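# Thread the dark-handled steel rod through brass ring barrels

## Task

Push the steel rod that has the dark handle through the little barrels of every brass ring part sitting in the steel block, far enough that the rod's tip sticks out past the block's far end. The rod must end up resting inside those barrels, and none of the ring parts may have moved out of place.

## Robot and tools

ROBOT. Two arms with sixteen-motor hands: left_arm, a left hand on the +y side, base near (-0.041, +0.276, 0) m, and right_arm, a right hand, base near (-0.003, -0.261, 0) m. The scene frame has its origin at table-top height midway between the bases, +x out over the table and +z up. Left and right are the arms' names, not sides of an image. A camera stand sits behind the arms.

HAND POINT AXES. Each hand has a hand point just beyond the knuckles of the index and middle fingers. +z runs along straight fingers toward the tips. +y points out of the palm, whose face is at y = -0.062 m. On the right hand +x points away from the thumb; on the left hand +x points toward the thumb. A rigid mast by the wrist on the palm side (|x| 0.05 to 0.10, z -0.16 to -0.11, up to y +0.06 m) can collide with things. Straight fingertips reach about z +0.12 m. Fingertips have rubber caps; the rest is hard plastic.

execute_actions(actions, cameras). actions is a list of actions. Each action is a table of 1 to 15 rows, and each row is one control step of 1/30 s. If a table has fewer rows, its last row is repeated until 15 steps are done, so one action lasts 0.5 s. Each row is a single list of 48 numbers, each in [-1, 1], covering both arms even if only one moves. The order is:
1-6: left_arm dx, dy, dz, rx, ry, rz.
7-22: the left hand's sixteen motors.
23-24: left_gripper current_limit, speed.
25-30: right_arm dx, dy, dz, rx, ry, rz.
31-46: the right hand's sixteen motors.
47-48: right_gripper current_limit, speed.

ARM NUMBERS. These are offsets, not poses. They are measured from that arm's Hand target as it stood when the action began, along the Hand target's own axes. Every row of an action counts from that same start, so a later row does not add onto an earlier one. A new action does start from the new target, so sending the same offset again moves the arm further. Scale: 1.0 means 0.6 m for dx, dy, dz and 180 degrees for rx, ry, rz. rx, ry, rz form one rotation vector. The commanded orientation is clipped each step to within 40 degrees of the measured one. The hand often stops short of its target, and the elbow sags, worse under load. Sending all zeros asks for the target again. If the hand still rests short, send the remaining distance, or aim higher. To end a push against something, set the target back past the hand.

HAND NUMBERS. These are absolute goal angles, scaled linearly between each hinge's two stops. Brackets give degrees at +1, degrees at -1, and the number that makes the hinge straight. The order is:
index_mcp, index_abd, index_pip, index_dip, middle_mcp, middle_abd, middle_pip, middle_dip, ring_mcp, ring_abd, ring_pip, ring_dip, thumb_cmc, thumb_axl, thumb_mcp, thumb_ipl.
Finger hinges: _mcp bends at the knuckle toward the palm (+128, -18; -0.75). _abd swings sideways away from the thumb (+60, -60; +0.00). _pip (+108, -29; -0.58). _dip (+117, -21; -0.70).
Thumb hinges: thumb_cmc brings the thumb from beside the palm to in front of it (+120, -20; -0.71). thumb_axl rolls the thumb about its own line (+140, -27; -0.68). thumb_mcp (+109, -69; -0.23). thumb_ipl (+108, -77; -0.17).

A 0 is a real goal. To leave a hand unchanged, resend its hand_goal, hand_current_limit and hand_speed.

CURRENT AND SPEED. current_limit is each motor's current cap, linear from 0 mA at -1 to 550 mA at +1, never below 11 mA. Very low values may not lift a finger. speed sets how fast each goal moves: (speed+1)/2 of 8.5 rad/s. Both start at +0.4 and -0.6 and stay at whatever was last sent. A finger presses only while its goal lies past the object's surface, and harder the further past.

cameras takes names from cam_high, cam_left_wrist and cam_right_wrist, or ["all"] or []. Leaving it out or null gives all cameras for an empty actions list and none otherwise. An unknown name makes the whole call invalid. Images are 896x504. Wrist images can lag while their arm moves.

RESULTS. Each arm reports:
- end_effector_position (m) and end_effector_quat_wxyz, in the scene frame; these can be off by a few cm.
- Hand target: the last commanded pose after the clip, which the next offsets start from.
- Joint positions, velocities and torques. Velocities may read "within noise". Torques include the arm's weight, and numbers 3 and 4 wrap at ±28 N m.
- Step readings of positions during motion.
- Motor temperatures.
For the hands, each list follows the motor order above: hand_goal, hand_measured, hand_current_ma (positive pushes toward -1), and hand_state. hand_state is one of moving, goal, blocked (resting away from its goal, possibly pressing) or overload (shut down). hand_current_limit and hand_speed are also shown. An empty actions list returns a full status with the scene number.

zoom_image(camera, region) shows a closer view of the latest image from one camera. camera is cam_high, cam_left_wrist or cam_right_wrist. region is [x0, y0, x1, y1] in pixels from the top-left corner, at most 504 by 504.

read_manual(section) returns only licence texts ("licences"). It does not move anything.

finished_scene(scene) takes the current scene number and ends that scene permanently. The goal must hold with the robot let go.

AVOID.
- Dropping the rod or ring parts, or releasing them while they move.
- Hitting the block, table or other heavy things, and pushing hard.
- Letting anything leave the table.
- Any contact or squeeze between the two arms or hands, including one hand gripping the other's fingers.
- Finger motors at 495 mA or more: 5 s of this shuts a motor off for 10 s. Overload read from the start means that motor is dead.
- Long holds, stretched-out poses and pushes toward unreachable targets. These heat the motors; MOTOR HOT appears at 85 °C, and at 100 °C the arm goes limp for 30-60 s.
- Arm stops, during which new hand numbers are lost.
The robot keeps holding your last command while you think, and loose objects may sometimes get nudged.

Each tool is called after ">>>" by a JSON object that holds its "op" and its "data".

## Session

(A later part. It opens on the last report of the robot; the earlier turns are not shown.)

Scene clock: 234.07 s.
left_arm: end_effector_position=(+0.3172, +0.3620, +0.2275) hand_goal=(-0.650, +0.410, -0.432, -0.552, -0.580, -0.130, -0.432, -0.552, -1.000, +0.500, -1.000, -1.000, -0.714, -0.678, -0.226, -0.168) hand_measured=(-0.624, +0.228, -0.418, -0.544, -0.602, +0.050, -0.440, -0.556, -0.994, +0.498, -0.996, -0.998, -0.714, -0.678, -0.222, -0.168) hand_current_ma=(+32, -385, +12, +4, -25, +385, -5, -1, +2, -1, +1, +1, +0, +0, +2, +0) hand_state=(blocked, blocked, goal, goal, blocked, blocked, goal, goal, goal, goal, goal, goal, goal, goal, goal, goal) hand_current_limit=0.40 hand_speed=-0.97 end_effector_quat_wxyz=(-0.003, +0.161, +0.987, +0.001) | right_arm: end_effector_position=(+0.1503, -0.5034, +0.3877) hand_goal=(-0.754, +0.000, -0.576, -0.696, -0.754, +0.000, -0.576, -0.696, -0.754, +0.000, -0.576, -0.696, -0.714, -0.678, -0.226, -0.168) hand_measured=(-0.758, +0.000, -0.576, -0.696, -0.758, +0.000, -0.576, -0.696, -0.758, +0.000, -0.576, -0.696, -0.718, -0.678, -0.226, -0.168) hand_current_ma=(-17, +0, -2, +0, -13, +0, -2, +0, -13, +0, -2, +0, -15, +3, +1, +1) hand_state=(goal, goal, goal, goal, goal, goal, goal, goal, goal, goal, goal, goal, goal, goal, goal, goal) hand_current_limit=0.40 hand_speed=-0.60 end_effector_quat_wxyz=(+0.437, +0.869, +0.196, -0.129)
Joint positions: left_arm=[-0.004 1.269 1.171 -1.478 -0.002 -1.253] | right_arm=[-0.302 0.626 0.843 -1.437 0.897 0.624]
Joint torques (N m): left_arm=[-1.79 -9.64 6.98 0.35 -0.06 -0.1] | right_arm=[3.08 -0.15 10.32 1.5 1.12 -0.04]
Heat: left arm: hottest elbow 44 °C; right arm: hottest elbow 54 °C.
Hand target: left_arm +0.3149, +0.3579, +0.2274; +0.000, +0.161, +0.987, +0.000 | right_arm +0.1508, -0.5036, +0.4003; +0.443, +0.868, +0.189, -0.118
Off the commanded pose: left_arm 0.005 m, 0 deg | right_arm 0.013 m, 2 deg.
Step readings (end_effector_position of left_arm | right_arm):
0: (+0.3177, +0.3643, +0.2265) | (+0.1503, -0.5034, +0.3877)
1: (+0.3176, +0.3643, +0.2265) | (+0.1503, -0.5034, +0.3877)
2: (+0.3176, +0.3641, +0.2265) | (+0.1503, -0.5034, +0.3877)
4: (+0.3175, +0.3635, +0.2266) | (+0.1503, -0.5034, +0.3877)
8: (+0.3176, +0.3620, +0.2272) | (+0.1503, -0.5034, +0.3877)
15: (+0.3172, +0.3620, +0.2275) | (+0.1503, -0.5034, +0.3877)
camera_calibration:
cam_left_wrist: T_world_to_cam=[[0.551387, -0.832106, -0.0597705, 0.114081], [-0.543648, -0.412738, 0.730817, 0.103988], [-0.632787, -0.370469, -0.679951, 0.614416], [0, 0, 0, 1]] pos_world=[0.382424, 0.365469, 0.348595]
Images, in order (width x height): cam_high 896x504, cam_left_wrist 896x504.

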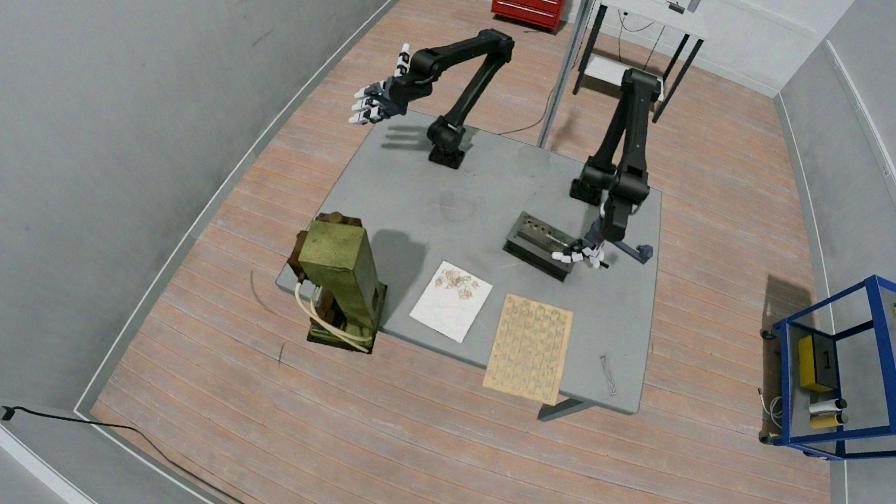

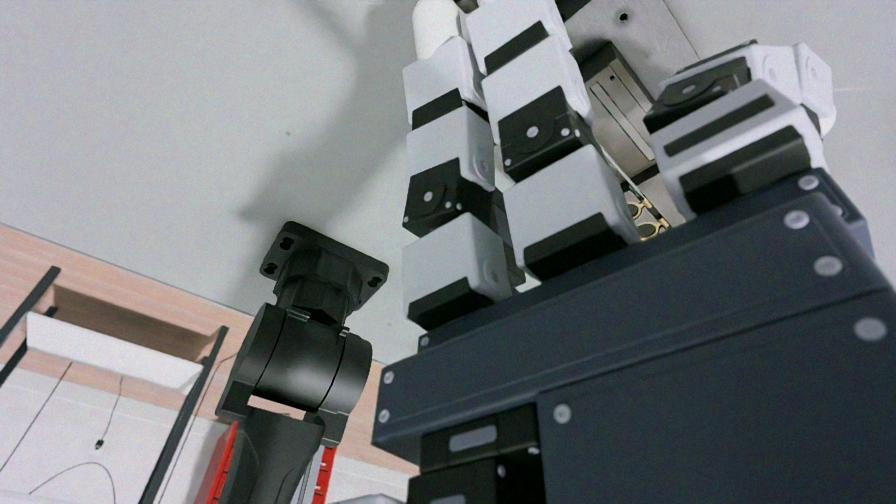

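>>> {"op": "execute_actions", "data": {"actions": [[[-0.0009,-0.0101,0,0,0,0,-0.65,0.41,-0.431,-0.551,-0.58,-0.13,-0.431,-0.551,-1,0.5,-1,-1,-0.714,-0.678,-0.226,-0.168,0.4,-0.97,0,0,0,0,0,0,-0.754,0,-0.576,-0.696,-0.754,0,-0.576,-0.696,-0.754,0,-0.576,-0.696,-0.714,-0.678,-0.226,-0.168,0.4,-0.6]]], "cameras": ["cam_left_wrist", "cam_high"]}}

>>> {"op": "zoom_image", "data": {"camera": "cam_left_wrist", "region": [630, 180, 672, 222]}}

>>> {"op": "zoom_image", "data": {"camera": "cam_high", "region": [530, 220, 572, 250]}}

Scene clock: 239.10 s.
left_arm: end_effector_position=(+0.3155, +0.3587, +0.2280) hand_goal=(-0.650, +0.410, -0.432, -0.552, -0.580, -0.130, -0.432, -0.552, -1.000, +0.500, -1.000, -1.000, -0.714, -0.678, -0.226, -0.168) hand_measured=(-0.618, +0.228, -0.408, -0.540, -0.590, +0.050, -0.440, -0.556, -0.994, +0.498, -0.996, -0.998, -0.714, -0.678, -0.222, -0.168) hand_current_ma=(+44, -385, +23, +9, -6, +385, -5, -1, +2, -1, +1, +1, +0, +0, +2, +0) hand_state=(blocked, blocked, blocked, goal, goal, blocked, goal, goal, goal, goal, goal, goal, goal, goal, goal, goal) hand_current_limit=0.40 hand_speed=-0.97 end_effector_quat_wxyz=(-0.003, +0.160, +0.987, +0.004) | right_arm: end_effector_position=(+0.1503, -0.5034, +0.3877) hand_goal=(-0.754, +0.000, -0.576, -0.696, -0.754, +0.000, -0.576, -0.696, -0.754, +0.000, -0.576, -0.696, -0.714, -0.678, -0.226, -0.168) hand_measured=(-0.758, +0.000, -0.576, -0.696, -0.758, +0.000, -0.576, -0.696, -0.758, +0.000, -0.576, -0.696, -0.718, -0.678, -0.226, -0.168) hand_current_ma=(-17, +0, -2, +0, -13, +0, -2, +0, -13, +0, -2, +0, -15, +3, +1, +1) hand_state=(goal, goal, goal, goal, goal, goal, goal, goal, goal, goal, goal, goal, goal, goal, goal, goal) hand_current_limit=0.40 hand_speed=-0.60 end_effector_quat_wxyz=(+0.437, +0.869, +0.196, -0.129)
Joint positions: left_arm=[-0.017 1.266 1.168 -1.478 -0.009 -1.269] | right_arm=[-0.302 0.626 0.843 -1.437 0.897 0.624]
Joint torques (N m): left_arm=[-1.96 -9.64 7.12 0.28 0.25 -0.06] | right_arm=[2.96 0.38 10.39 1.57 1.14 -0.1]
Heat: left arm: hottest elbow 44 °C; right arm: hottest elbow 54 °C.
Hand target: left_arm +0.3134, +0.3520, +0.2274; +0.000, +0.161, +0.987, +0.000 | right_arm +0.1508, -0.5036, +0.4003; +0.443, +0.868, +0.189, -0.118
Off the commanded pose: left_arm 0.007 m, 1 deg | right_arm 0.013 m, 2 deg.
Step readings (end_effector_position of left_arm | right_arm):
0: (+0.3172, +0.3620, +0.2275) | (+0.1503, -0.5034, +0.3877)
1: (+0.3171, +0.3620, +0.2275) | (+0.1503, -0.5034, +0.3877)
2: (+0.3170, +0.3618, +0.2273) | (+0.1503, -0.5034, +0.3877)
4: (+0.3166, +0.3608, +0.2275) | (+0.1503, -0.5034, +0.3877)
8: (+0.3160, +0.3589, +0.2276) | (+0.1503, -0.5034, +0.3877)
15: (+0.3156, +0.3587, +0.2280) | (+0.1503, -0.5034, +0.3877)
camera_calibration:
cam_left_wrist: T_world_to_cam=[[0.554217, -0.829836, -0.064923, 0.111778], [-0.542614, -0.419334, 0.727825, 0.104087], [-0.6312, -0.368145, -0.682683, 0.611841], [0, 0, 0, 1]] pos_world=[0.380724, 0.361651, 0.349193]
Images, in order (width x height): cam_high 896x504, cam_left_wrist 896x504.

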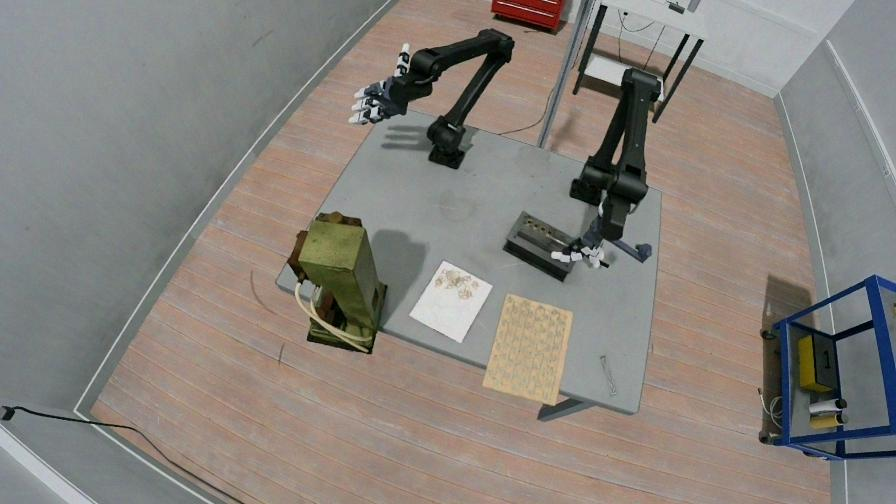

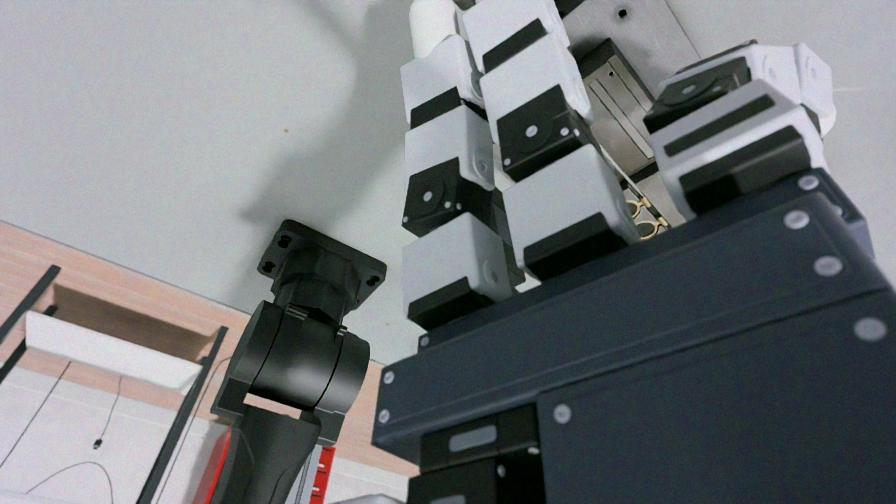

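Scaled by 12.000 from the camera's 896x504 image, which has a finer 1280x720 frame.

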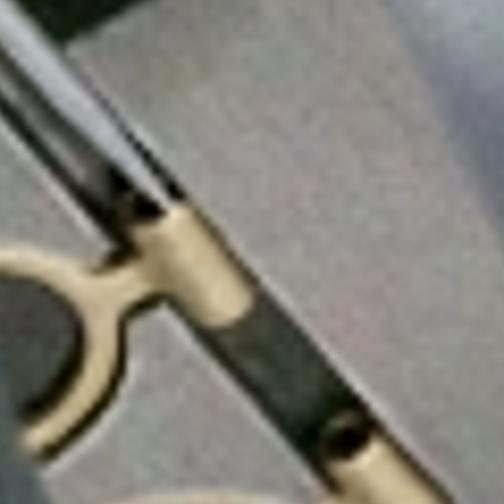

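Scaled by 12.000 from the camera's 896x504 image, which has a finer 1280x720 frame.

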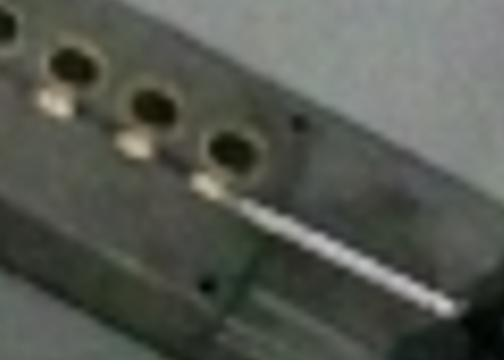

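>>> {"op": "execute_actions", "data": {"actions": [[[0,0.002,0,0,0,0.003,-0.65,0.41,-0.431,-0.551,-0.58,-0.13,-0.431,-0.551,-1,0.5,-1,-1,-0.714,-0.678,-0.226,-0.168,0.4,-0.97,0,0,0,0,0,0,-0.754,0,-0.576,-0.696,-0.754,0,-0.576,-0.696,-0.754,0,-0.576,-0.696,-0.714,-0.678,-0.226,-0.168,0.4,-0.6]]], "cameras": ["cam_left_wrist"]}}

>>> {"op": "zoom_image", "data": {"camera": "cam_left_wrist", "region": [630, 180, 672, 222]}}

Scene clock: 243.17 s.
left_arm: end_effector_position=(+0.3154, +0.3587, +0.2284) hand_goal=(-0.650, +0.410, -0.432, -0.552, -0.580, -0.130, -0.432, -0.552, -1.000, +0.500, -1.000, -1.000, -0.714, -0.678, -0.226, -0.168) hand_measured=(-0.618, +0.228, -0.408, -0.540, -0.590, +0.050, -0.440, -0.556, -0.994, +0.498, -0.996, -0.998, -0.714, -0.678, -0.222, -0.168) hand_current_ma=(+44, -385, +23, +9, -6, +385, -5, -1, +2, -1, +1, +1, +0, +0, +2, +0) hand_state=(blocked, blocked, blocked, goal, goal, blocked, goal, goal, goal, goal, goal, goal, goal, goal, goal, goal) hand_current_limit=0.40 hand_speed=-0.97 end_effector_quat_wxyz=(-0.002, +0.159, +0.987, +0.004) | right_arm: end_effector_position=(+0.1503, -0.5034, +0.3877) hand_goal=(-0.754, +0.000, -0.576, -0.696, -0.754, +0.000, -0.576, -0.696, -0.754, +0.000, -0.576, -0.696, -0.714, -0.678, -0.226, -0.168) hand_measured=(-0.758, +0.000, -0.576, -0.696, -0.758, +0.000, -0.576, -0.696, -0.758, +0.000, -0.576, -0.696, -0.718, -0.678, -0.226, -0.168) hand_current_ma=(-17, +0, -2, +0, -13, +0, -2, +0, -13, +0, -2, +0, -15, +3, +1, +1) hand_state=(goal, goal, goal, goal, goal, goal, goal, goal, goal, goal, goal, goal, goal, goal, goal, goal) hand_current_limit=0.40 hand_speed=-0.60 end_effector_quat_wxyz=(+0.437, +0.869, +0.196, -0.129)
Joint positions: left_arm=[-0.017 1.265 1.168 -1.478 -0.009 -1.269] | right_arm=[-0.302 0.626 0.843 -1.437 0.897 0.624]
Joint torques (N m): left_arm=[-2.26 -9.35 6.84 0.35 0.23 0.06] | right_arm=[2.84 0.5 10.33 1.4 1.12 -0.09]
Heat: left arm: hottest elbow 44 °C; right arm: hottest elbow 54 °C.
Hand target: left_arm +0.3138, +0.3531, +0.2275; +0.000, +0.166, +0.986, +0.000 | right_arm +0.1508, -0.5036, +0.4003; +0.443, +0.868, +0.189, -0.118
Off the commanded pose: left_arm 0.006 m, 1 deg | right_arm 0.013 m, 2 deg.
Step readings (end_effector_position of left_arm | right_arm):
0: (+0.3155, +0.3587, +0.2280) | (+0.1503, -0.5034, +0.3877)
1: (+0.3155, +0.3587, +0.2280) | (+0.1503, -0.5034, +0.3877)
2: (+0.3155, +0.3587, +0.2280) | (+0.1503, -0.5034, +0.3877)
4: (+0.3155, +0.3587, +0.2280) | (+0.1503, -0.5034, +0.3877)
8: (+0.3154, +0.3587, +0.2283) | (+0.1503, -0.5034, +0.3877)
15: (+0.3154, +0.3587, +0.2284) | (+0.1503, -0.5034, +0.3877)
camera_calibration:
cam_left_wrist: T_world_to_cam=[[0.554623, -0.829617, -0.0642534, 0.111511], [-0.543262, -0.419511, 0.727239, 0.104074], [-0.630285, -0.368437, -0.68337, 0.611989], [0, 0, 0, 1]] pos_world=[0.380421, 0.361651, 0.349693]
Images, in order (width x height): cam_left_wrist 896x504.

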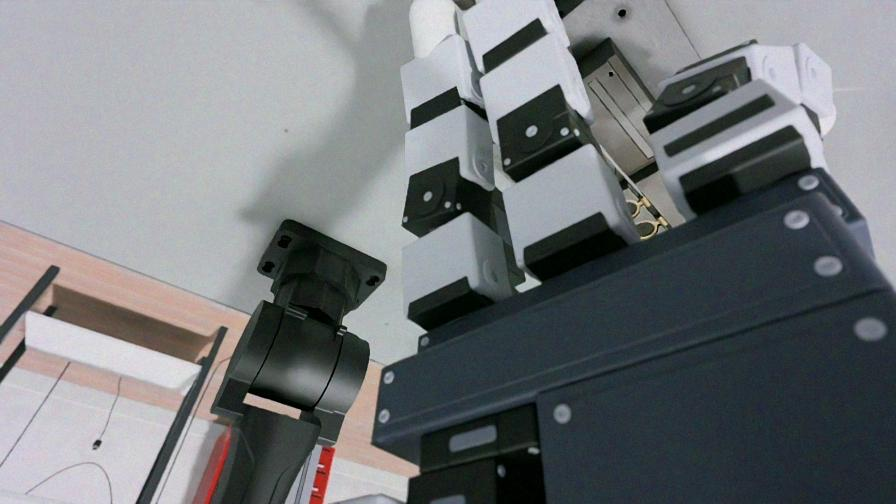

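Scaled by 12.000 from the camera's 896x504 image, which has a finer 1280x720 frame.

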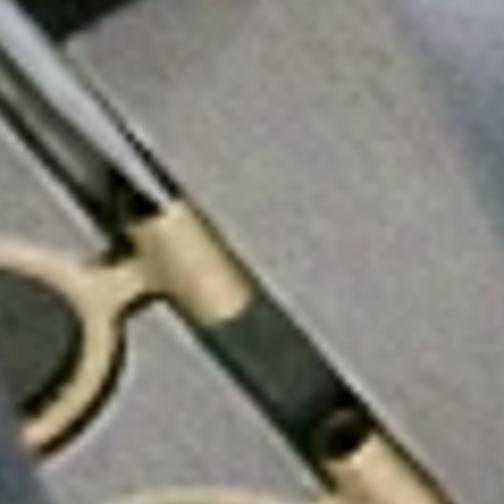

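>>> {"op": "execute_actions", "data": {"actions": [[[0.0013,0.0214,0,0,0,0.002,-0.65,0.41,-0.431,-0.551,-0.58,-0.13,-0.431,-0.551,-1,0.5,-1,-1,-0.714,-0.678,-0.226,-0.168,0.4,-0.97,0,0,0,0,0,0,-0.754,0,-0.576,-0.696,-0.754,0,-0.576,-0.696,-0.754,0,-0.576,-0.696,-0.714,-0.678,-0.226,-0.168,0.4,-0.6]]], "cameras": ["cam_left_wrist"]}}

>>> {"op": "zoom_image", "data": {"camera": "cam_left_wrist", "region": [630, 180, 672, 222]}}

Scene clock: 244.50 s.
left_arm: end_effector_position=(+0.3168, +0.3630, +0.2279) hand_goal=(-0.650, +0.410, -0.432, -0.552, -0.580, -0.130, -0.432, -0.552, -1.000, +0.500, -1.000, -1.000, -0.714, -0.678, -0.226, -0.168) hand_measured=(-0.620, +0.228, -0.408, -0.540, -0.592, +0.050, -0.442, -0.556, -0.994, +0.498, -0.996, -0.998, -0.714, -0.678, -0.222, -0.168) hand_current_ma=(+39, -385, +23, +9, -10, +385, -5, -1, +2, -1, +1, +1, +0, +0, +2, +0) hand_state=(blocked, blocked, blocked, goal, goal, blocked, goal, goal, goal, goal, goal, goal, goal, goal, goal, goal) hand_current_limit=0.40 hand_speed=-0.97 end_effector_quat_wxyz=(-0.002, +0.167, +0.986, +0.001) | right_arm: end_effector_position=(+0.1503, -0.5034, +0.3877) hand_goal=(-0.754, +0.000, -0.576, -0.696, -0.754, +0.000, -0.576, -0.696, -0.754, +0.000, -0.576, -0.696, -0.714, -0.678, -0.226, -0.168) hand_measured=(-0.758, +0.000, -0.576, -0.696, -0.758, +0.000, -0.576, -0.696, -0.758, +0.000, -0.576, -0.696, -0.718, -0.678, -0.226, -0.168) hand_current_ma=(-17, +0, -2, +0, -13, +0, -2, +0, -13, +0, -2, +0, -15, +3, +1, +1) hand_state=(goal, goal, goal, goal, goal, goal, goal, goal, goal, goal, goal, goal, goal, goal, goal, goal) hand_current_limit=0.40 hand_speed=-0.60 end_effector_quat_wxyz=(+0.437, +0.869, +0.196, -0.129)
Joint positions: left_arm=[-0.001 1.265 1.168 -1.478 -0.003 -1.238] | right_arm=[-0.302 0.626 0.843 -1.437 0.897 0.624]
Joint torques (N m): left_arm=[-0.21 -9.41 7.38 0.28 -0.01 0.17] | right_arm=[1.55 0.32 10.29 1.54 1.14 -0.05]
Heat: left arm: hottest elbow 43 °C; right arm: hottest elbow 54 °C.
Hand target: left_arm +0.3173, +0.3655, +0.2275; +0.000, +0.169, +0.986, +0.000 | right_arm +0.1508, -0.5036, +0.4003; +0.443, +0.868, +0.189, -0.118
Off the commanded pose: left_arm 0.003 m, 0 deg | right_arm 0.013 m, 2 deg.
Step readings (end_effector_position of left_arm | right_arm):
0: (+0.3154, +0.3587, +0.2284) | (+0.1503, -0.5034, +0.3877)
1: (+0.3154, +0.3587, +0.2284) | (+0.1503, -0.5034, +0.3877)
2: (+0.3155, +0.3587, +0.2284) | (+0.1503, -0.5034, +0.3877)
4: (+0.3158, +0.3594, +0.2283) | (+0.1503, -0.5034, +0.3877)
8: (+0.3161, +0.3618, +0.2279) | (+0.1503, -0.5034, +0.3877)
15: (+0.3166, +0.3630, +0.2279) | (+0.1503, -0.5034, +0.3877)
camera_calibration:
cam_left_wrist: T_world_to_cam=[[0.541236, -0.838762, -0.0595119, 0.12069], [-0.549752, -0.40652, 0.729735, 0.103821], [-0.636267, -0.362242, -0.681135, 0.613204], [0, 0, 0, 1]] pos_world=[0.381916, 0.365564, 0.349095]
Images, in order (width x height): cam_left_wrist 896x504.

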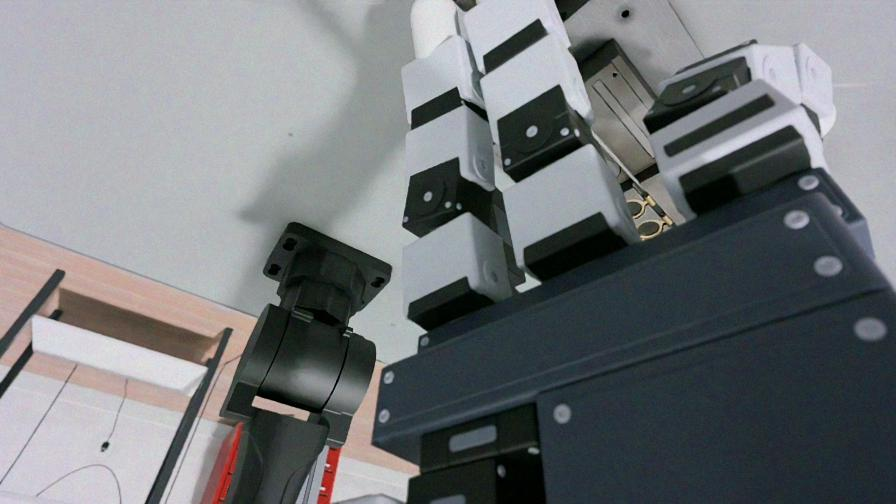

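Scaled by 12.000 from the camera's 896x504 image, which has a finer 1280x720 frame.

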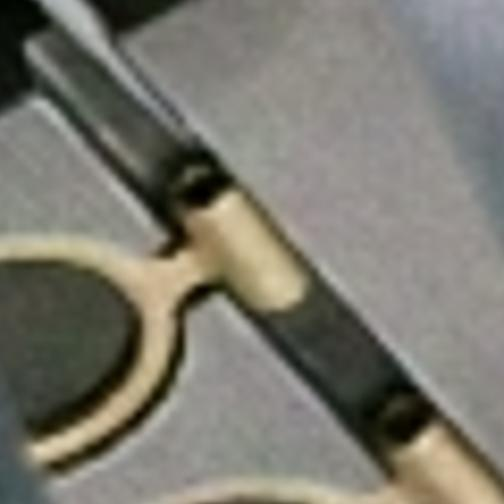

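>>> {"op": "execute_actions", "data": {"actions": [[[0,0,0,0,0,0,-0.66,0.41,-0.45,-0.551,-0.61,-0.13,-0.431,-0.551,-1,0.5,-1,-1,-0.714,-0.678,-0.226,-0.168,0.4,-0.97,0,0,0,0,0,0,-0.754,0,-0.576,-0.696,-0.754,0,-0.576,-0.696,-0.754,0,-0.576,-0.696,-0.714,-0.678,-0.226,-0.168,0.4,-0.6]]], "cameras": ["cam_left_wrist", "cam_high"]}}

>>> {"op": "zoom_image", "data": {"camera": "cam_left_wrist", "region": [622, 172, 672, 222]}}

>>> {"op": "zoom_image", "data": {"camera": "cam_high", "region": [530, 220, 572, 250]}}

Scene clock: 246.60 s.
left_arm: end_effector_position=(+0.3169, +0.3629, +0.2278) hand_goal=(-0.660, +0.410, -0.450, -0.552, -0.610, -0.130, -0.432, -0.552, -1.000, +0.500, -1.000, -1.000, -0.714, -0.678, -0.226, -0.168) hand_measured=(-0.636, +0.228, -0.426, -0.540, -0.618, +0.050, -0.442, -0.556, -0.994, +0.498, -0.996, -0.998, -0.714, -0.678, -0.222, -0.168) hand_current_ma=(+27, -385, +26, +9, -6, +385, -6, -1, +2, -1, +1, +1, +0, +0, +2, +0) hand_state=(blocked, blocked, blocked, goal, goal, blocked, goal, goal, goal, goal, goal, goal, goal, goal, goal, goal) hand_current_limit=0.40 hand_speed=-0.97 end_effector_quat_wxyz=(-0.002, +0.168, +0.986, +0.001) | right_arm: end_effector_position=(+0.1503, -0.5034, +0.3877) hand_goal=(-0.754, +0.000, -0.576, -0.696, -0.754, +0.000, -0.576, -0.696, -0.754, +0.000, -0.576, -0.696, -0.714, -0.678, -0.226, -0.168) hand_measured=(-0.758, +0.000, -0.576, -0.696, -0.758, +0.000, -0.576, -0.696, -0.758, +0.000, -0.576, -0.696, -0.718, -0.678, -0.226, -0.168) hand_current_ma=(-17, +0, -2, +0, -13, +0, -2, +0, -13, +0, -2, +0, -15, +3, +1, +1) hand_state=(goal, goal, goal, goal, goal, goal, goal, goal, goal, goal, goal, goal, goal, goal, goal, goal) hand_current_limit=0.40 hand_speed=-0.60 end_effector_quat_wxyz=(+0.437, +0.869, +0.196, -0.129)
Joint positions: left_arm=[-0.001 1.265 1.168 -1.478 -0.003 -1.237] | right_arm=[-0.302 0.626 0.843 -1.437 0.897 0.624]
Joint torques (N m): left_arm=[-0.21 -9.05 7.39 0.34 -0.01 0.17] | right_arm=[2.73 -0.32 10.3 1.55 1.15 -0.05]
Heat: left arm: hottest elbow 43 °C; right arm: hottest elbow 54 °C.
Hand target: left_arm +0.3173, +0.3654, +0.2275; +0.000, +0.169, +0.986, +0.000 | right_arm +0.1508, -0.5036, +0.4003; +0.443, +0.868, +0.189, -0.118
Off the commanded pose: left_arm 0.003 m, 0 deg | right_arm 0.013 m, 2 deg.
Step readings (end_effector_position of left_arm | right_arm):
0: (+0.3168, +0.3630, +0.2279) | (+0.1503, -0.5034, +0.3877)
1: (+0.3168, +0.3630, +0.2279) | (+0.1503, -0.5034, +0.3877)
2: (+0.3168, +0.3629, +0.2278) | (+0.1503, -0.5034, +0.3877)
4: (+0.3169, +0.3629, +0.2278) | (+0.1503, -0.5034, +0.3877)
8: (+0.3169, +0.3629, +0.2278) | (+0.1503, -0.5034, +0.3877)
15: (+0.3169, +0.3629, +0.2278) | (+0.1503, -0.5034, +0.3877)
camera_calibration:
cam_left_wrist: T_world_to_cam=[[0.540634, -0.839171, -0.0592214, 0.12083], [-0.55004, -0.405871, 0.72988, 0.103657], [-0.63653, -0.362024, -0.681005, 0.613207], [0, 0, 0, 1]] pos_world=[0.382015, 0.365464, 0.349096]
Images, in order (width x height): cam_high 896x504, cam_left_wrist 896x504.

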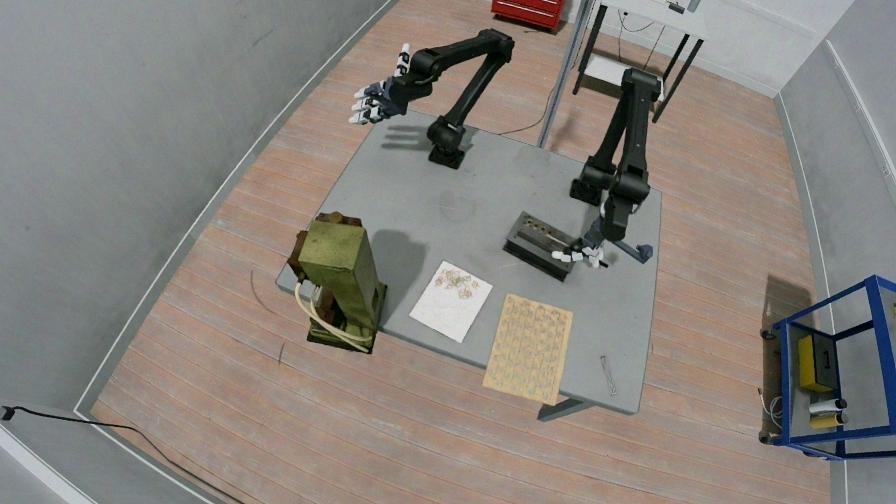

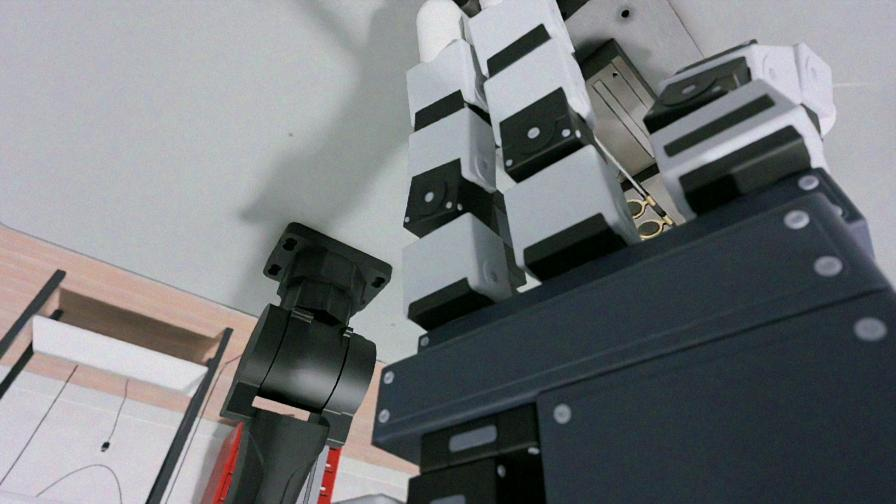

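Scaled by 10.080 from the camera's 896x504 image, which has a finer 1280x720 frame.

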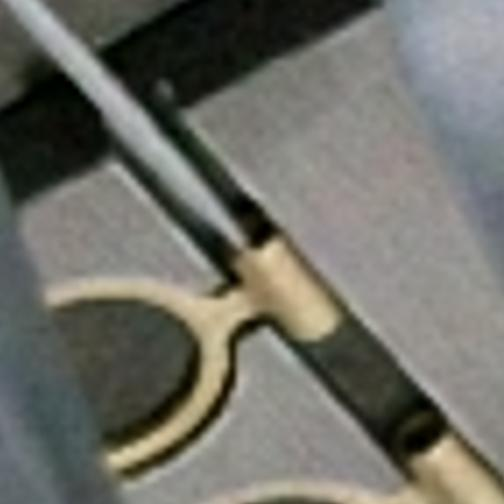

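Scaled by 12.000 from the camera's 896x504 image, which has a finer 1280x720 frame.

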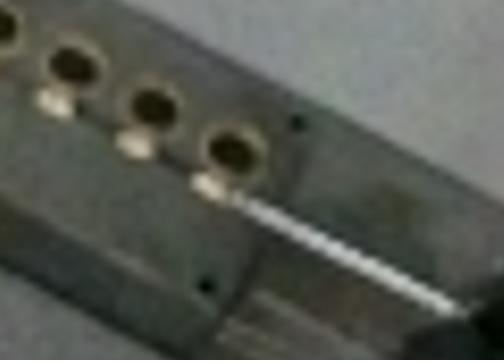

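>>> {"op": "zoom_image", "data": {"camera": "cam_left_wrist", "region": [638, 182, 668, 212]}}

Scaled by 16.800 from the camera's 896x504 image, which has a finer 1280x720 frame.

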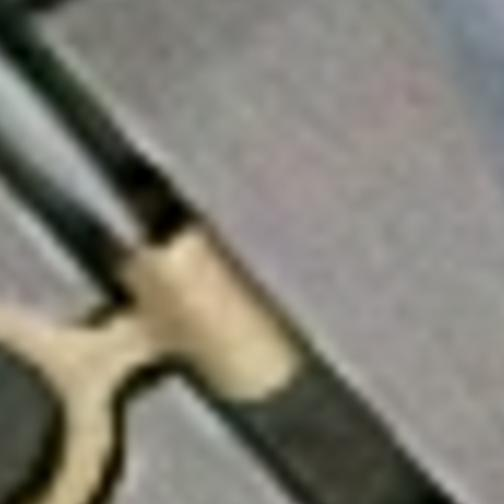

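>>> {"op": "execute_actions", "data": {"actions": [[[0,0,0,0,-0.004,0,-0.66,0.41,-0.45,-0.551,-0.61,-0.13,-0.431,-0.551,-1,0.5,-1,-1,-0.714,-0.678,-0.226,-0.168,0.4,-0.97,0,0,0,0,0,0,-0.754,0,-0.576,-0.696,-0.754,0,-0.576,-0.696,-0.754,0,-0.576,-0.696,-0.714,-0.678,-0.226,-0.168,0.4,-0.6]]], "cameras": ["cam_left_wrist"]}}

>>> {"op": "zoom_image", "data": {"camera": "cam_left_wrist", "region": [638, 182, 668, 212]}}

Scene clock: 248.43 s.
left_arm: end_effector_position=(+0.3184, +0.3629, +0.2275) hand_goal=(-0.660, +0.410, -0.450, -0.552, -0.610, -0.130, -0.432, -0.552, -1.000, +0.500, -1.000, -1.000, -0.714, -0.678, -0.226, -0.168) hand_measured=(-0.636, +0.228, -0.426, -0.540, -0.620, +0.050, -0.442, -0.556, -0.994, +0.498, -0.996, -0.998, -0.714, -0.678, -0.222, -0.168) hand_current_ma=(+27, -385, +26, +9, -6, +385, -6, -1, +2, -1, +1, +1, +0, +0, +2, +0) hand_state=(blocked, blocked, blocked, goal, goal, blocked, goal, goal, goal, goal, goal, goal, goal, goal, goal, goal) hand_current_limit=0.40 hand_speed=-0.97 end_effector_quat_wxyz=(+0.001, +0.168, +0.986, +0.000) | right_arm: end_effector_position=(+0.1503, -0.5034, +0.3877) hand_goal=(-0.754, +0.000, -0.576, -0.696, -0.754, +0.000, -0.576, -0.696, -0.754, +0.000, -0.576, -0.696, -0.714, -0.678, -0.226, -0.168) hand_measured=(-0.758, +0.000, -0.576, -0.696, -0.758, +0.000, -0.576, -0.696, -0.758, +0.000, -0.576, -0.696, -0.718, -0.678, -0.226, -0.168) hand_current_ma=(-17, +0, -2, +0, -13, +0, -2, +0, -13, +0, -2, +0, -15, +3, +1, +1) hand_state=(goal, goal, goal, goal, goal, goal, goal, goal, goal, goal, goal, goal, goal, goal, goal, goal) hand_current_limit=0.40 hand_speed=-0.60 end_effector_quat_wxyz=(+0.437, +0.869, +0.196, -0.129)
Joint positions: left_arm=[0 1.265 1.168 -1.472 0.001 -1.235] | right_arm=[-0.302 0.626 0.843 -1.437 0.897 0.624]
Joint torques (N m): left_arm=[-0.03 -9.82 6.98 0.58 0 0.18] | right_arm=[2.14 0.26 10.11 1.51 1.16 -0.04]
Heat: left arm: hottest elbow 43 °C; right arm: hottest elbow 54 °C.
Hand target: left_arm +0.3173, +0.3655, +0.2275; +0.006, +0.169, +0.986, -0.001 | right_arm +0.1508, -0.5036, +0.4003; +0.443, +0.868, +0.189, -0.118
Off the commanded pose: left_arm 0.003 m, 1 deg | right_arm 0.013 m, 2 deg.
Step readings (end_effector_position of left_arm | right_arm):
0: (+0.3169, +0.3629, +0.2278) | (+0.1503, -0.5034, +0.3877)
1: (+0.3169, +0.3629, +0.2278) | (+0.1503, -0.5034, +0.3877)
2: (+0.3168, +0.3629, +0.2278) | (+0.1503, -0.5034, +0.3877)
4: (+0.3171, +0.3627, +0.2276) | (+0.1503, -0.5034, +0.3877)
8: (+0.3180, +0.3629, +0.2276) | (+0.1503, -0.5034, +0.3877)
15: (+0.3183, +0.3629, +0.2275) | (+0.1503, -0.5034, +0.3877)
camera_calibration:
cam_left_wrist: T_world_to_cam=[[0.540991, -0.839376, -0.0526843, 0.118499], [-0.554492, -0.403076, 0.728058, 0.105537], [-0.632351, -0.36466, -0.683488, 0.614192], [0, 0, 0, 1]] pos_world=[0.382797, 0.365976, 0.349199]
Images, in order (width x height): cam_left_wrist 896x504.

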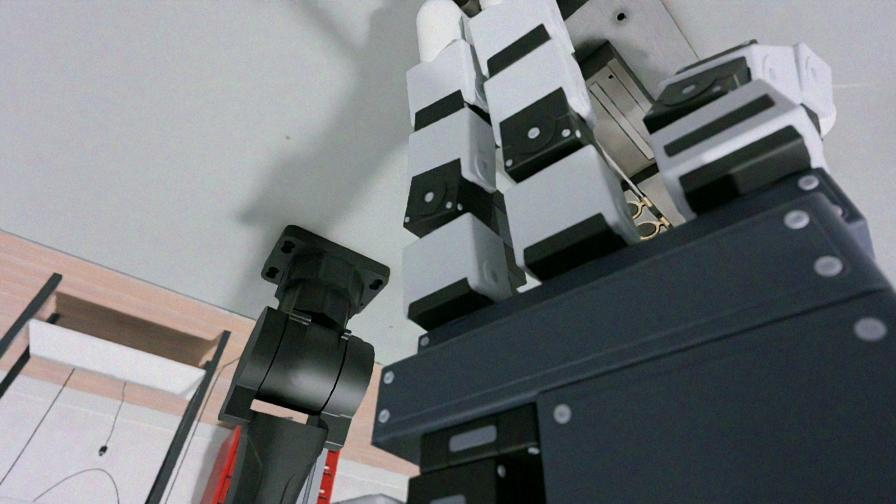

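Scaled by 16.800 from the camera's 896x504 image, which has a finer 1280x720 frame.

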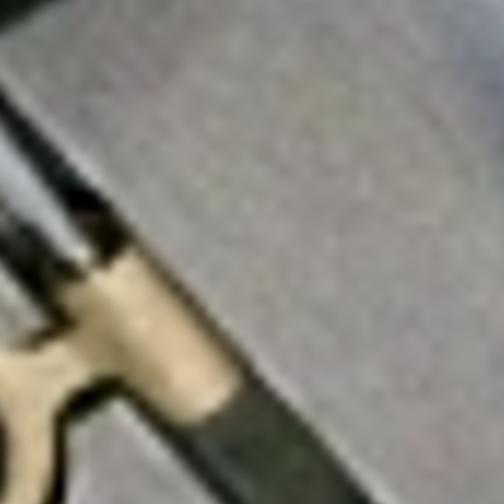

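>>> {"op": "execute_actions", "data": {"actions": [[[0.0016,0.0065,0,0,0,0,-0.66,0.41,-0.45,-0.551,-0.61,-0.13,-0.431,-0.551,-1,0.5,-1,-1,-0.714,-0.678,-0.226,-0.168,0.4,-0.97,0,0,0,0,0,0,-0.754,0,-0.576,-0.696,-0.754,0,-0.576,-0.696,-0.754,0,-0.576,-0.696,-0.714,-0.678,-0.226,-0.168,0.4,-0.6]]], "cameras": ["cam_left_wrist", "cam_high"]}}

>>> {"op": "zoom_image", "data": {"camera": "cam_left_wrist", "region": [630, 176, 672, 218]}}

>>> {"op": "zoom_image", "data": {"camera": "cam_high", "region": [530, 220, 572, 250]}}

Scene clock: 249.77 s.
left_arm: end_effector_position=(+0.3183, +0.3671, +0.2275) hand_goal=(-0.660, +0.410, -0.450, -0.552, -0.610, -0.130, -0.432, -0.552, -1.000, +0.500, -1.000, -1.000, -0.714, -0.678, -0.226, -0.168) hand_measured=(-0.636, +0.228, -0.426, -0.540, -0.620, +0.050, -0.442, -0.556, -0.994, +0.498, -0.996, -0.998, -0.714, -0.678, -0.222, -0.168) hand_current_ma=(+27, -385, +26, +9, -7, +385, -6, -1, +2, -1, +1, +1, +0, +0, +2, +0) hand_state=(blocked, blocked, blocked, goal, goal, blocked, goal, goal, goal, goal, goal, goal, goal, goal, goal, goal) hand_current_limit=0.40 hand_speed=-0.97 end_effector_quat_wxyz=(+0.001, +0.167, +0.986, -0.001) | right_arm: end_effector_position=(+0.1503, -0.5034, +0.3877) hand_goal=(-0.754, +0.000, -0.576, -0.696, -0.754, +0.000, -0.576, -0.696, -0.754, +0.000, -0.576, -0.696, -0.714, -0.678, -0.226, -0.168) hand_measured=(-0.758, +0.000, -0.576, -0.696, -0.758, +0.000, -0.576, -0.696, -0.758, +0.000, -0.576, -0.696, -0.718, -0.678, -0.226, -0.168) hand_current_ma=(-17, +0, -2, +0, -13, +0, -2, +0, -13, +0, -2, +0, -15, +3, +1, +1) hand_state=(goal, goal, goal, goal, goal, goal, goal, goal, goal, goal, goal, goal, goal, goal, goal, goal) hand_current_limit=0.40 hand_speed=-0.60 end_effector_quat_wxyz=(+0.437, +0.869, +0.196, -0.129)
Joint positions: left_arm=[0.013 1.265 1.168 -1.472 0.002 -1.224] | right_arm=[-0.302 0.626 0.843 -1.437 0.897 0.624]
Joint torques (N m): left_arm=[-0.15 -9.41 7.05 0.35 -0.02 0.21] | right_arm=[2.55 -0.15 10.3 1.51 1.16 -0.09]
Heat: left arm: hottest elbow 43 °C; right arm: hottest elbow 54 °C.
Hand target: left_arm +0.3177, +0.3694, +0.2274; +0.006, +0.169, +0.986, -0.001 | right_arm +0.1508, -0.5036, +0.4003; +0.443, +0.868, +0.189, -0.118
Off the commanded pose: left_arm 0.002 m, 1 deg | right_arm 0.013 m, 2 deg.
Step readings (end_effector_position of left_arm | right_arm):
0: (+0.3184, +0.3629, +0.2275) | (+0.1503, -0.5034, +0.3877)
1: (+0.3184, +0.3629, +0.2275) | (+0.1503, -0.5034, +0.3877)
2: (+0.3184, +0.3630, +0.2275) | (+0.1503, -0.5034, +0.3877)
4: (+0.3184, +0.3639, +0.2275) | (+0.1503, -0.5034, +0.3877)
8: (+0.3181, +0.3665, +0.2275) | (+0.1503, -0.5034, +0.3877)
15: (+0.3182, +0.3671, +0.2275) | (+0.1503, -0.5034, +0.3877)
camera_calibration:
cam_left_wrist: T_world_to_cam=[[0.541916, -0.838818, -0.0520719, 0.121523], [-0.554029, -0.403144, 0.728373, 0.107012], [-0.631965, -0.365867, -0.683199, 0.615802], [0, 0, 0, 1]] pos_world=[0.382597, 0.370379, 0.349099]
Images, in order (width x height): cam_high 896x504, cam_left_wrist 896x504.

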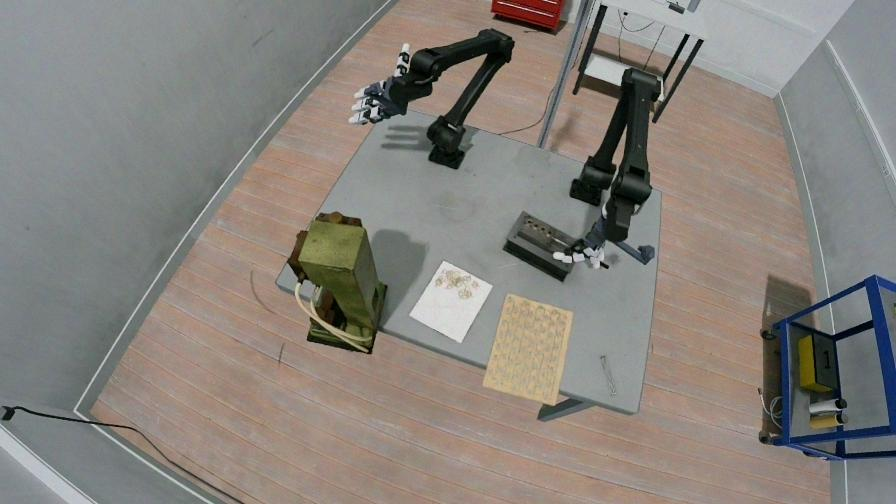

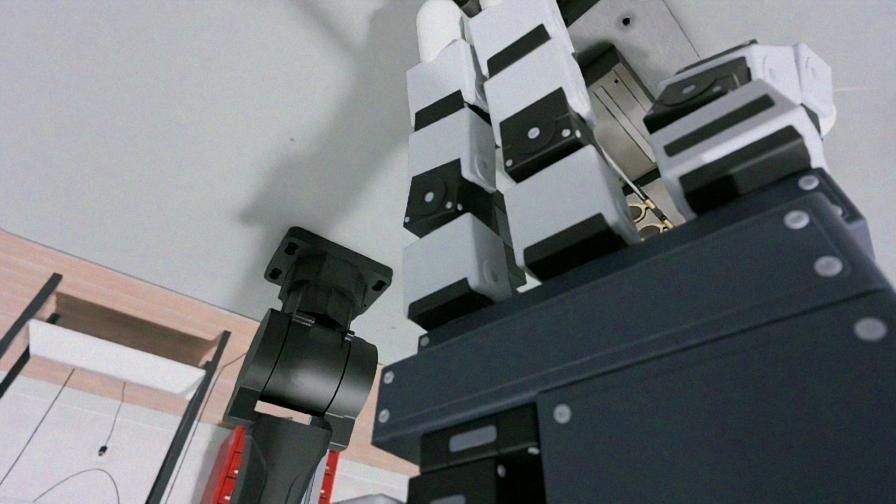

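Scaled by 12.000 from the camera's 896x504 image, which has a finer 1280x720 frame.

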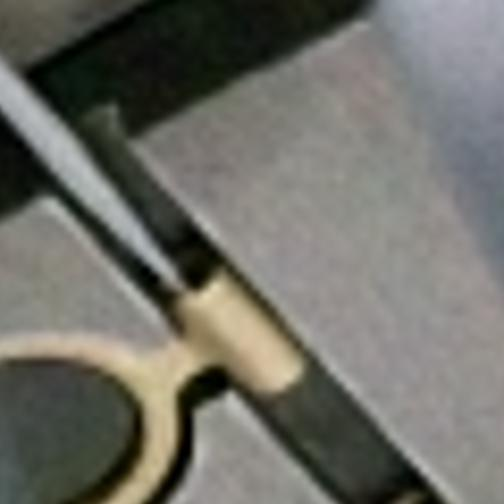

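Scaled by 12.000 from the camera's 896x504 image, which has a finer 1280x720 frame.

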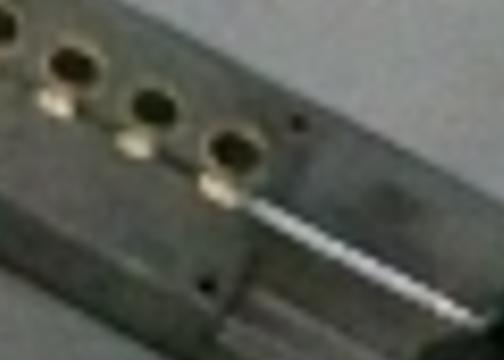

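>>> {"op": "execute_actions", "data": {"actions": [[[0.0005,0.003,0.0026,0,0,0,-0.66,0.41,-0.45,-0.551,-0.61,-0.13,-0.431,-0.551,-1,0.5,-1,-1,-0.714,-0.678,-0.226,-0.168,0.4,-0.97,0,0,0,0,0,0,-0.754,0,-0.576,-0.696,-0.754,0,-0.576,-0.696,-0.754,0,-0.576,-0.696,-0.714,-0.678,-0.226,-0.168,0.4,-0.6]]], "cameras": ["cam_left_wrist", "cam_high"]}}

>>> {"op": "zoom_image", "data": {"camera": "cam_left_wrist", "region": [630, 176, 672, 218]}}

>>> {"op": "zoom_image", "data": {"camera": "cam_high", "region": [530, 220, 572, 250]}}

Scene clock: 251.70 s.
left_arm: end_effector_position=(+0.3180, +0.3687, +0.2257) hand_goal=(-0.660, +0.410, -0.450, -0.552, -0.610, -0.130, -0.432, -0.552, -1.000, +0.500, -1.000, -1.000, -0.714, -0.678, -0.226, -0.168) hand_measured=(-0.636, +0.228, -0.426, -0.540, -0.620, +0.050, -0.442, -0.556, -0.994, +0.498, -0.996, -0.998, -0.714, -0.678, -0.222, -0.168) hand_current_ma=(+27, -385, +26, +9, -7, +385, -6, -1, +2, -1, +1, +1, +0, +0, +2, +0) hand_state=(blocked, blocked, blocked, goal, goal, blocked, goal, goal, goal, goal, goal, goal, goal, goal, goal, goal) hand_current_limit=0.40 hand_speed=-0.97 end_effector_quat_wxyz=(+0.001, +0.167, +0.986, -0.001) | right_arm: end_effector_position=(+0.1503, -0.5034, +0.3877) hand_goal=(-0.754, +0.000, -0.576, -0.696, -0.754, +0.000, -0.576, -0.696, -0.754, +0.000, -0.576, -0.696, -0.714, -0.678, -0.226, -0.168) hand_measured=(-0.758, +0.000, -0.576, -0.696, -0.758, +0.000, -0.576, -0.696, -0.758, +0.000, -0.576, -0.696, -0.718, -0.678, -0.226, -0.168) hand_current_ma=(-17, +0, -2, +0, -13, +0, -2, +0, -13, +0, -2, +0, -15, +3, +1, +1) hand_state=(goal, goal, goal, goal, goal, goal, goal, goal, goal, goal, goal, goal, goal, goal, goal, goal) hand_current_limit=0.40 hand_speed=-0.60 end_effector_quat_wxyz=(+0.437, +0.869, +0.196, -0.129)
Joint positions: left_arm=[0.017 1.265 1.163 -1.467 0.002 -1.219] | right_arm=[-0.302 0.626 0.843 -1.437 0.897 0.624]
Joint torques (N m): left_arm=[-0.44 -9.17 7.27 0.55 -0.01 0.18] | right_arm=[2.32 -0.5 10.45 1.54 1.16 -0.03]
Heat: left arm: hottest elbow 43 °C; right arm: hottest elbow 54 °C.
Hand target: left_arm +0.3180, +0.3713, +0.2259; +0.006, +0.169, +0.986, -0.001 | right_arm +0.1508, -0.5036, +0.4003; +0.443, +0.868, +0.189, -0.118
Off the commanded pose: left_arm 0.003 m, 1 deg | right_arm 0.013 m, 2 deg.
Step readings (end_effector_position of left_arm | right_arm):
0: (+0.3183, +0.3671, +0.2275) | (+0.1503, -0.5034, +0.3877)
1: (+0.3183, +0.3671, +0.2275) | (+0.1503, -0.5034, +0.3877)
2: (+0.3184, +0.3671, +0.2275) | (+0.1503, -0.5034, +0.3877)
4: (+0.3185, +0.3674, +0.2270) | (+0.1503, -0.5034, +0.3877)
8: (+0.3179, +0.3683, +0.2259) | (+0.1503, -0.5034, +0.3877)
15: (+0.3180, +0.3687, +0.2257) | (+0.1503, -0.5034, +0.3877)
camera_calibration:
cam_left_wrist: T_world_to_cam=[[0.54128, -0.839215, -0.052295, 0.123214], [-0.55408, -0.402771, 0.72854, 0.108622], [-0.632465, -0.365369, -0.683004, 0.615064], [0, 0, 0, 1]] pos_world=[0.382498, 0.371878, 0.347399]
Images, in order (width x height): cam_high 896x504, cam_left_wrist 896x504.

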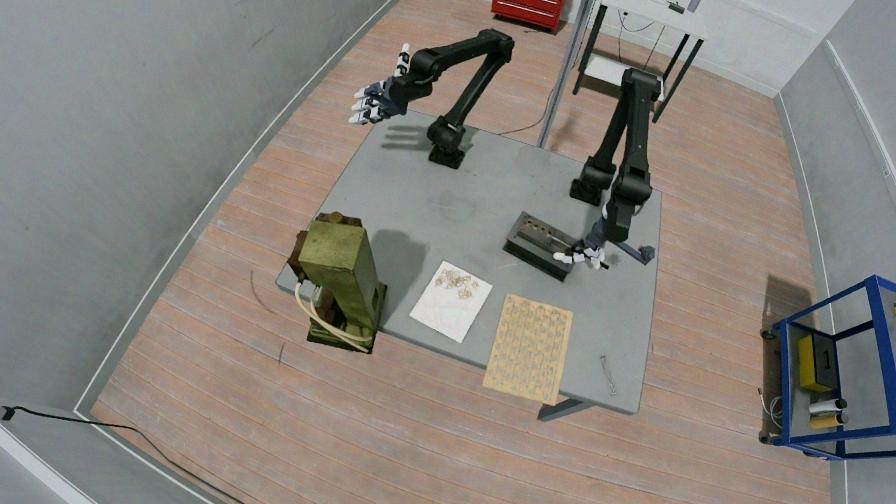

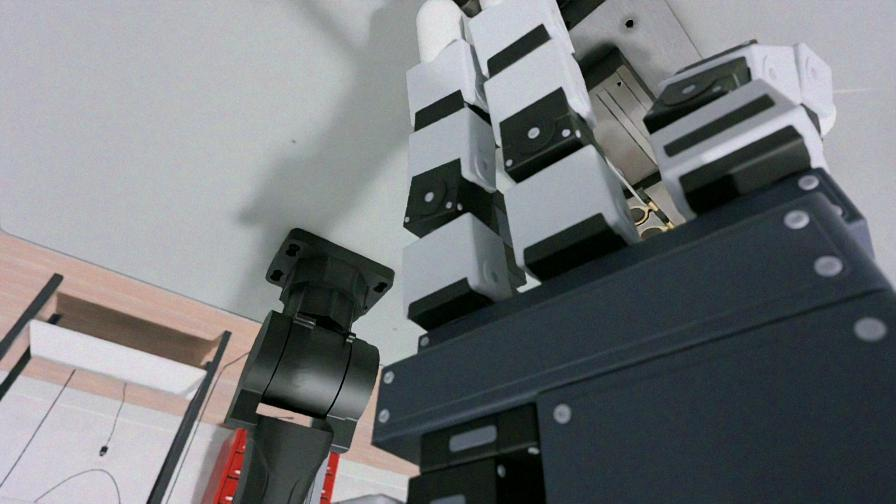

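Scaled by 12.000 from the camera's 896x504 image, which has a finer 1280x720 frame.

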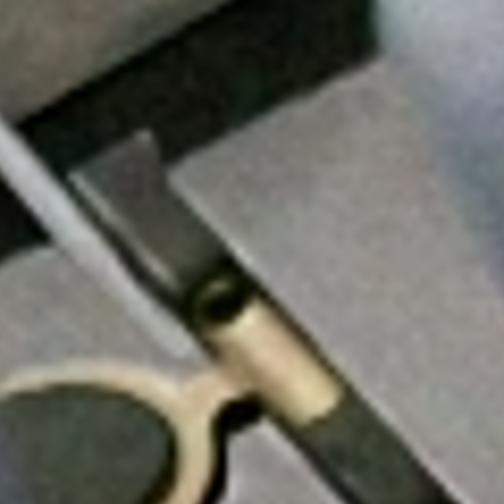

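Scaled by 12.000 from the camera's 896x504 image, which has a finer 1280x720 frame.

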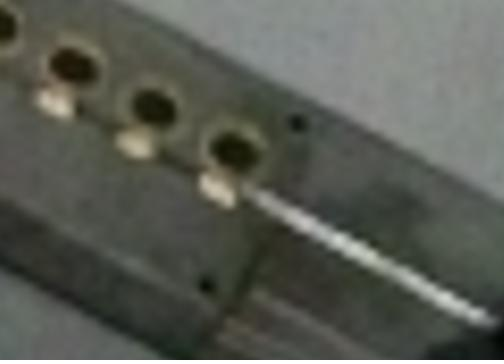

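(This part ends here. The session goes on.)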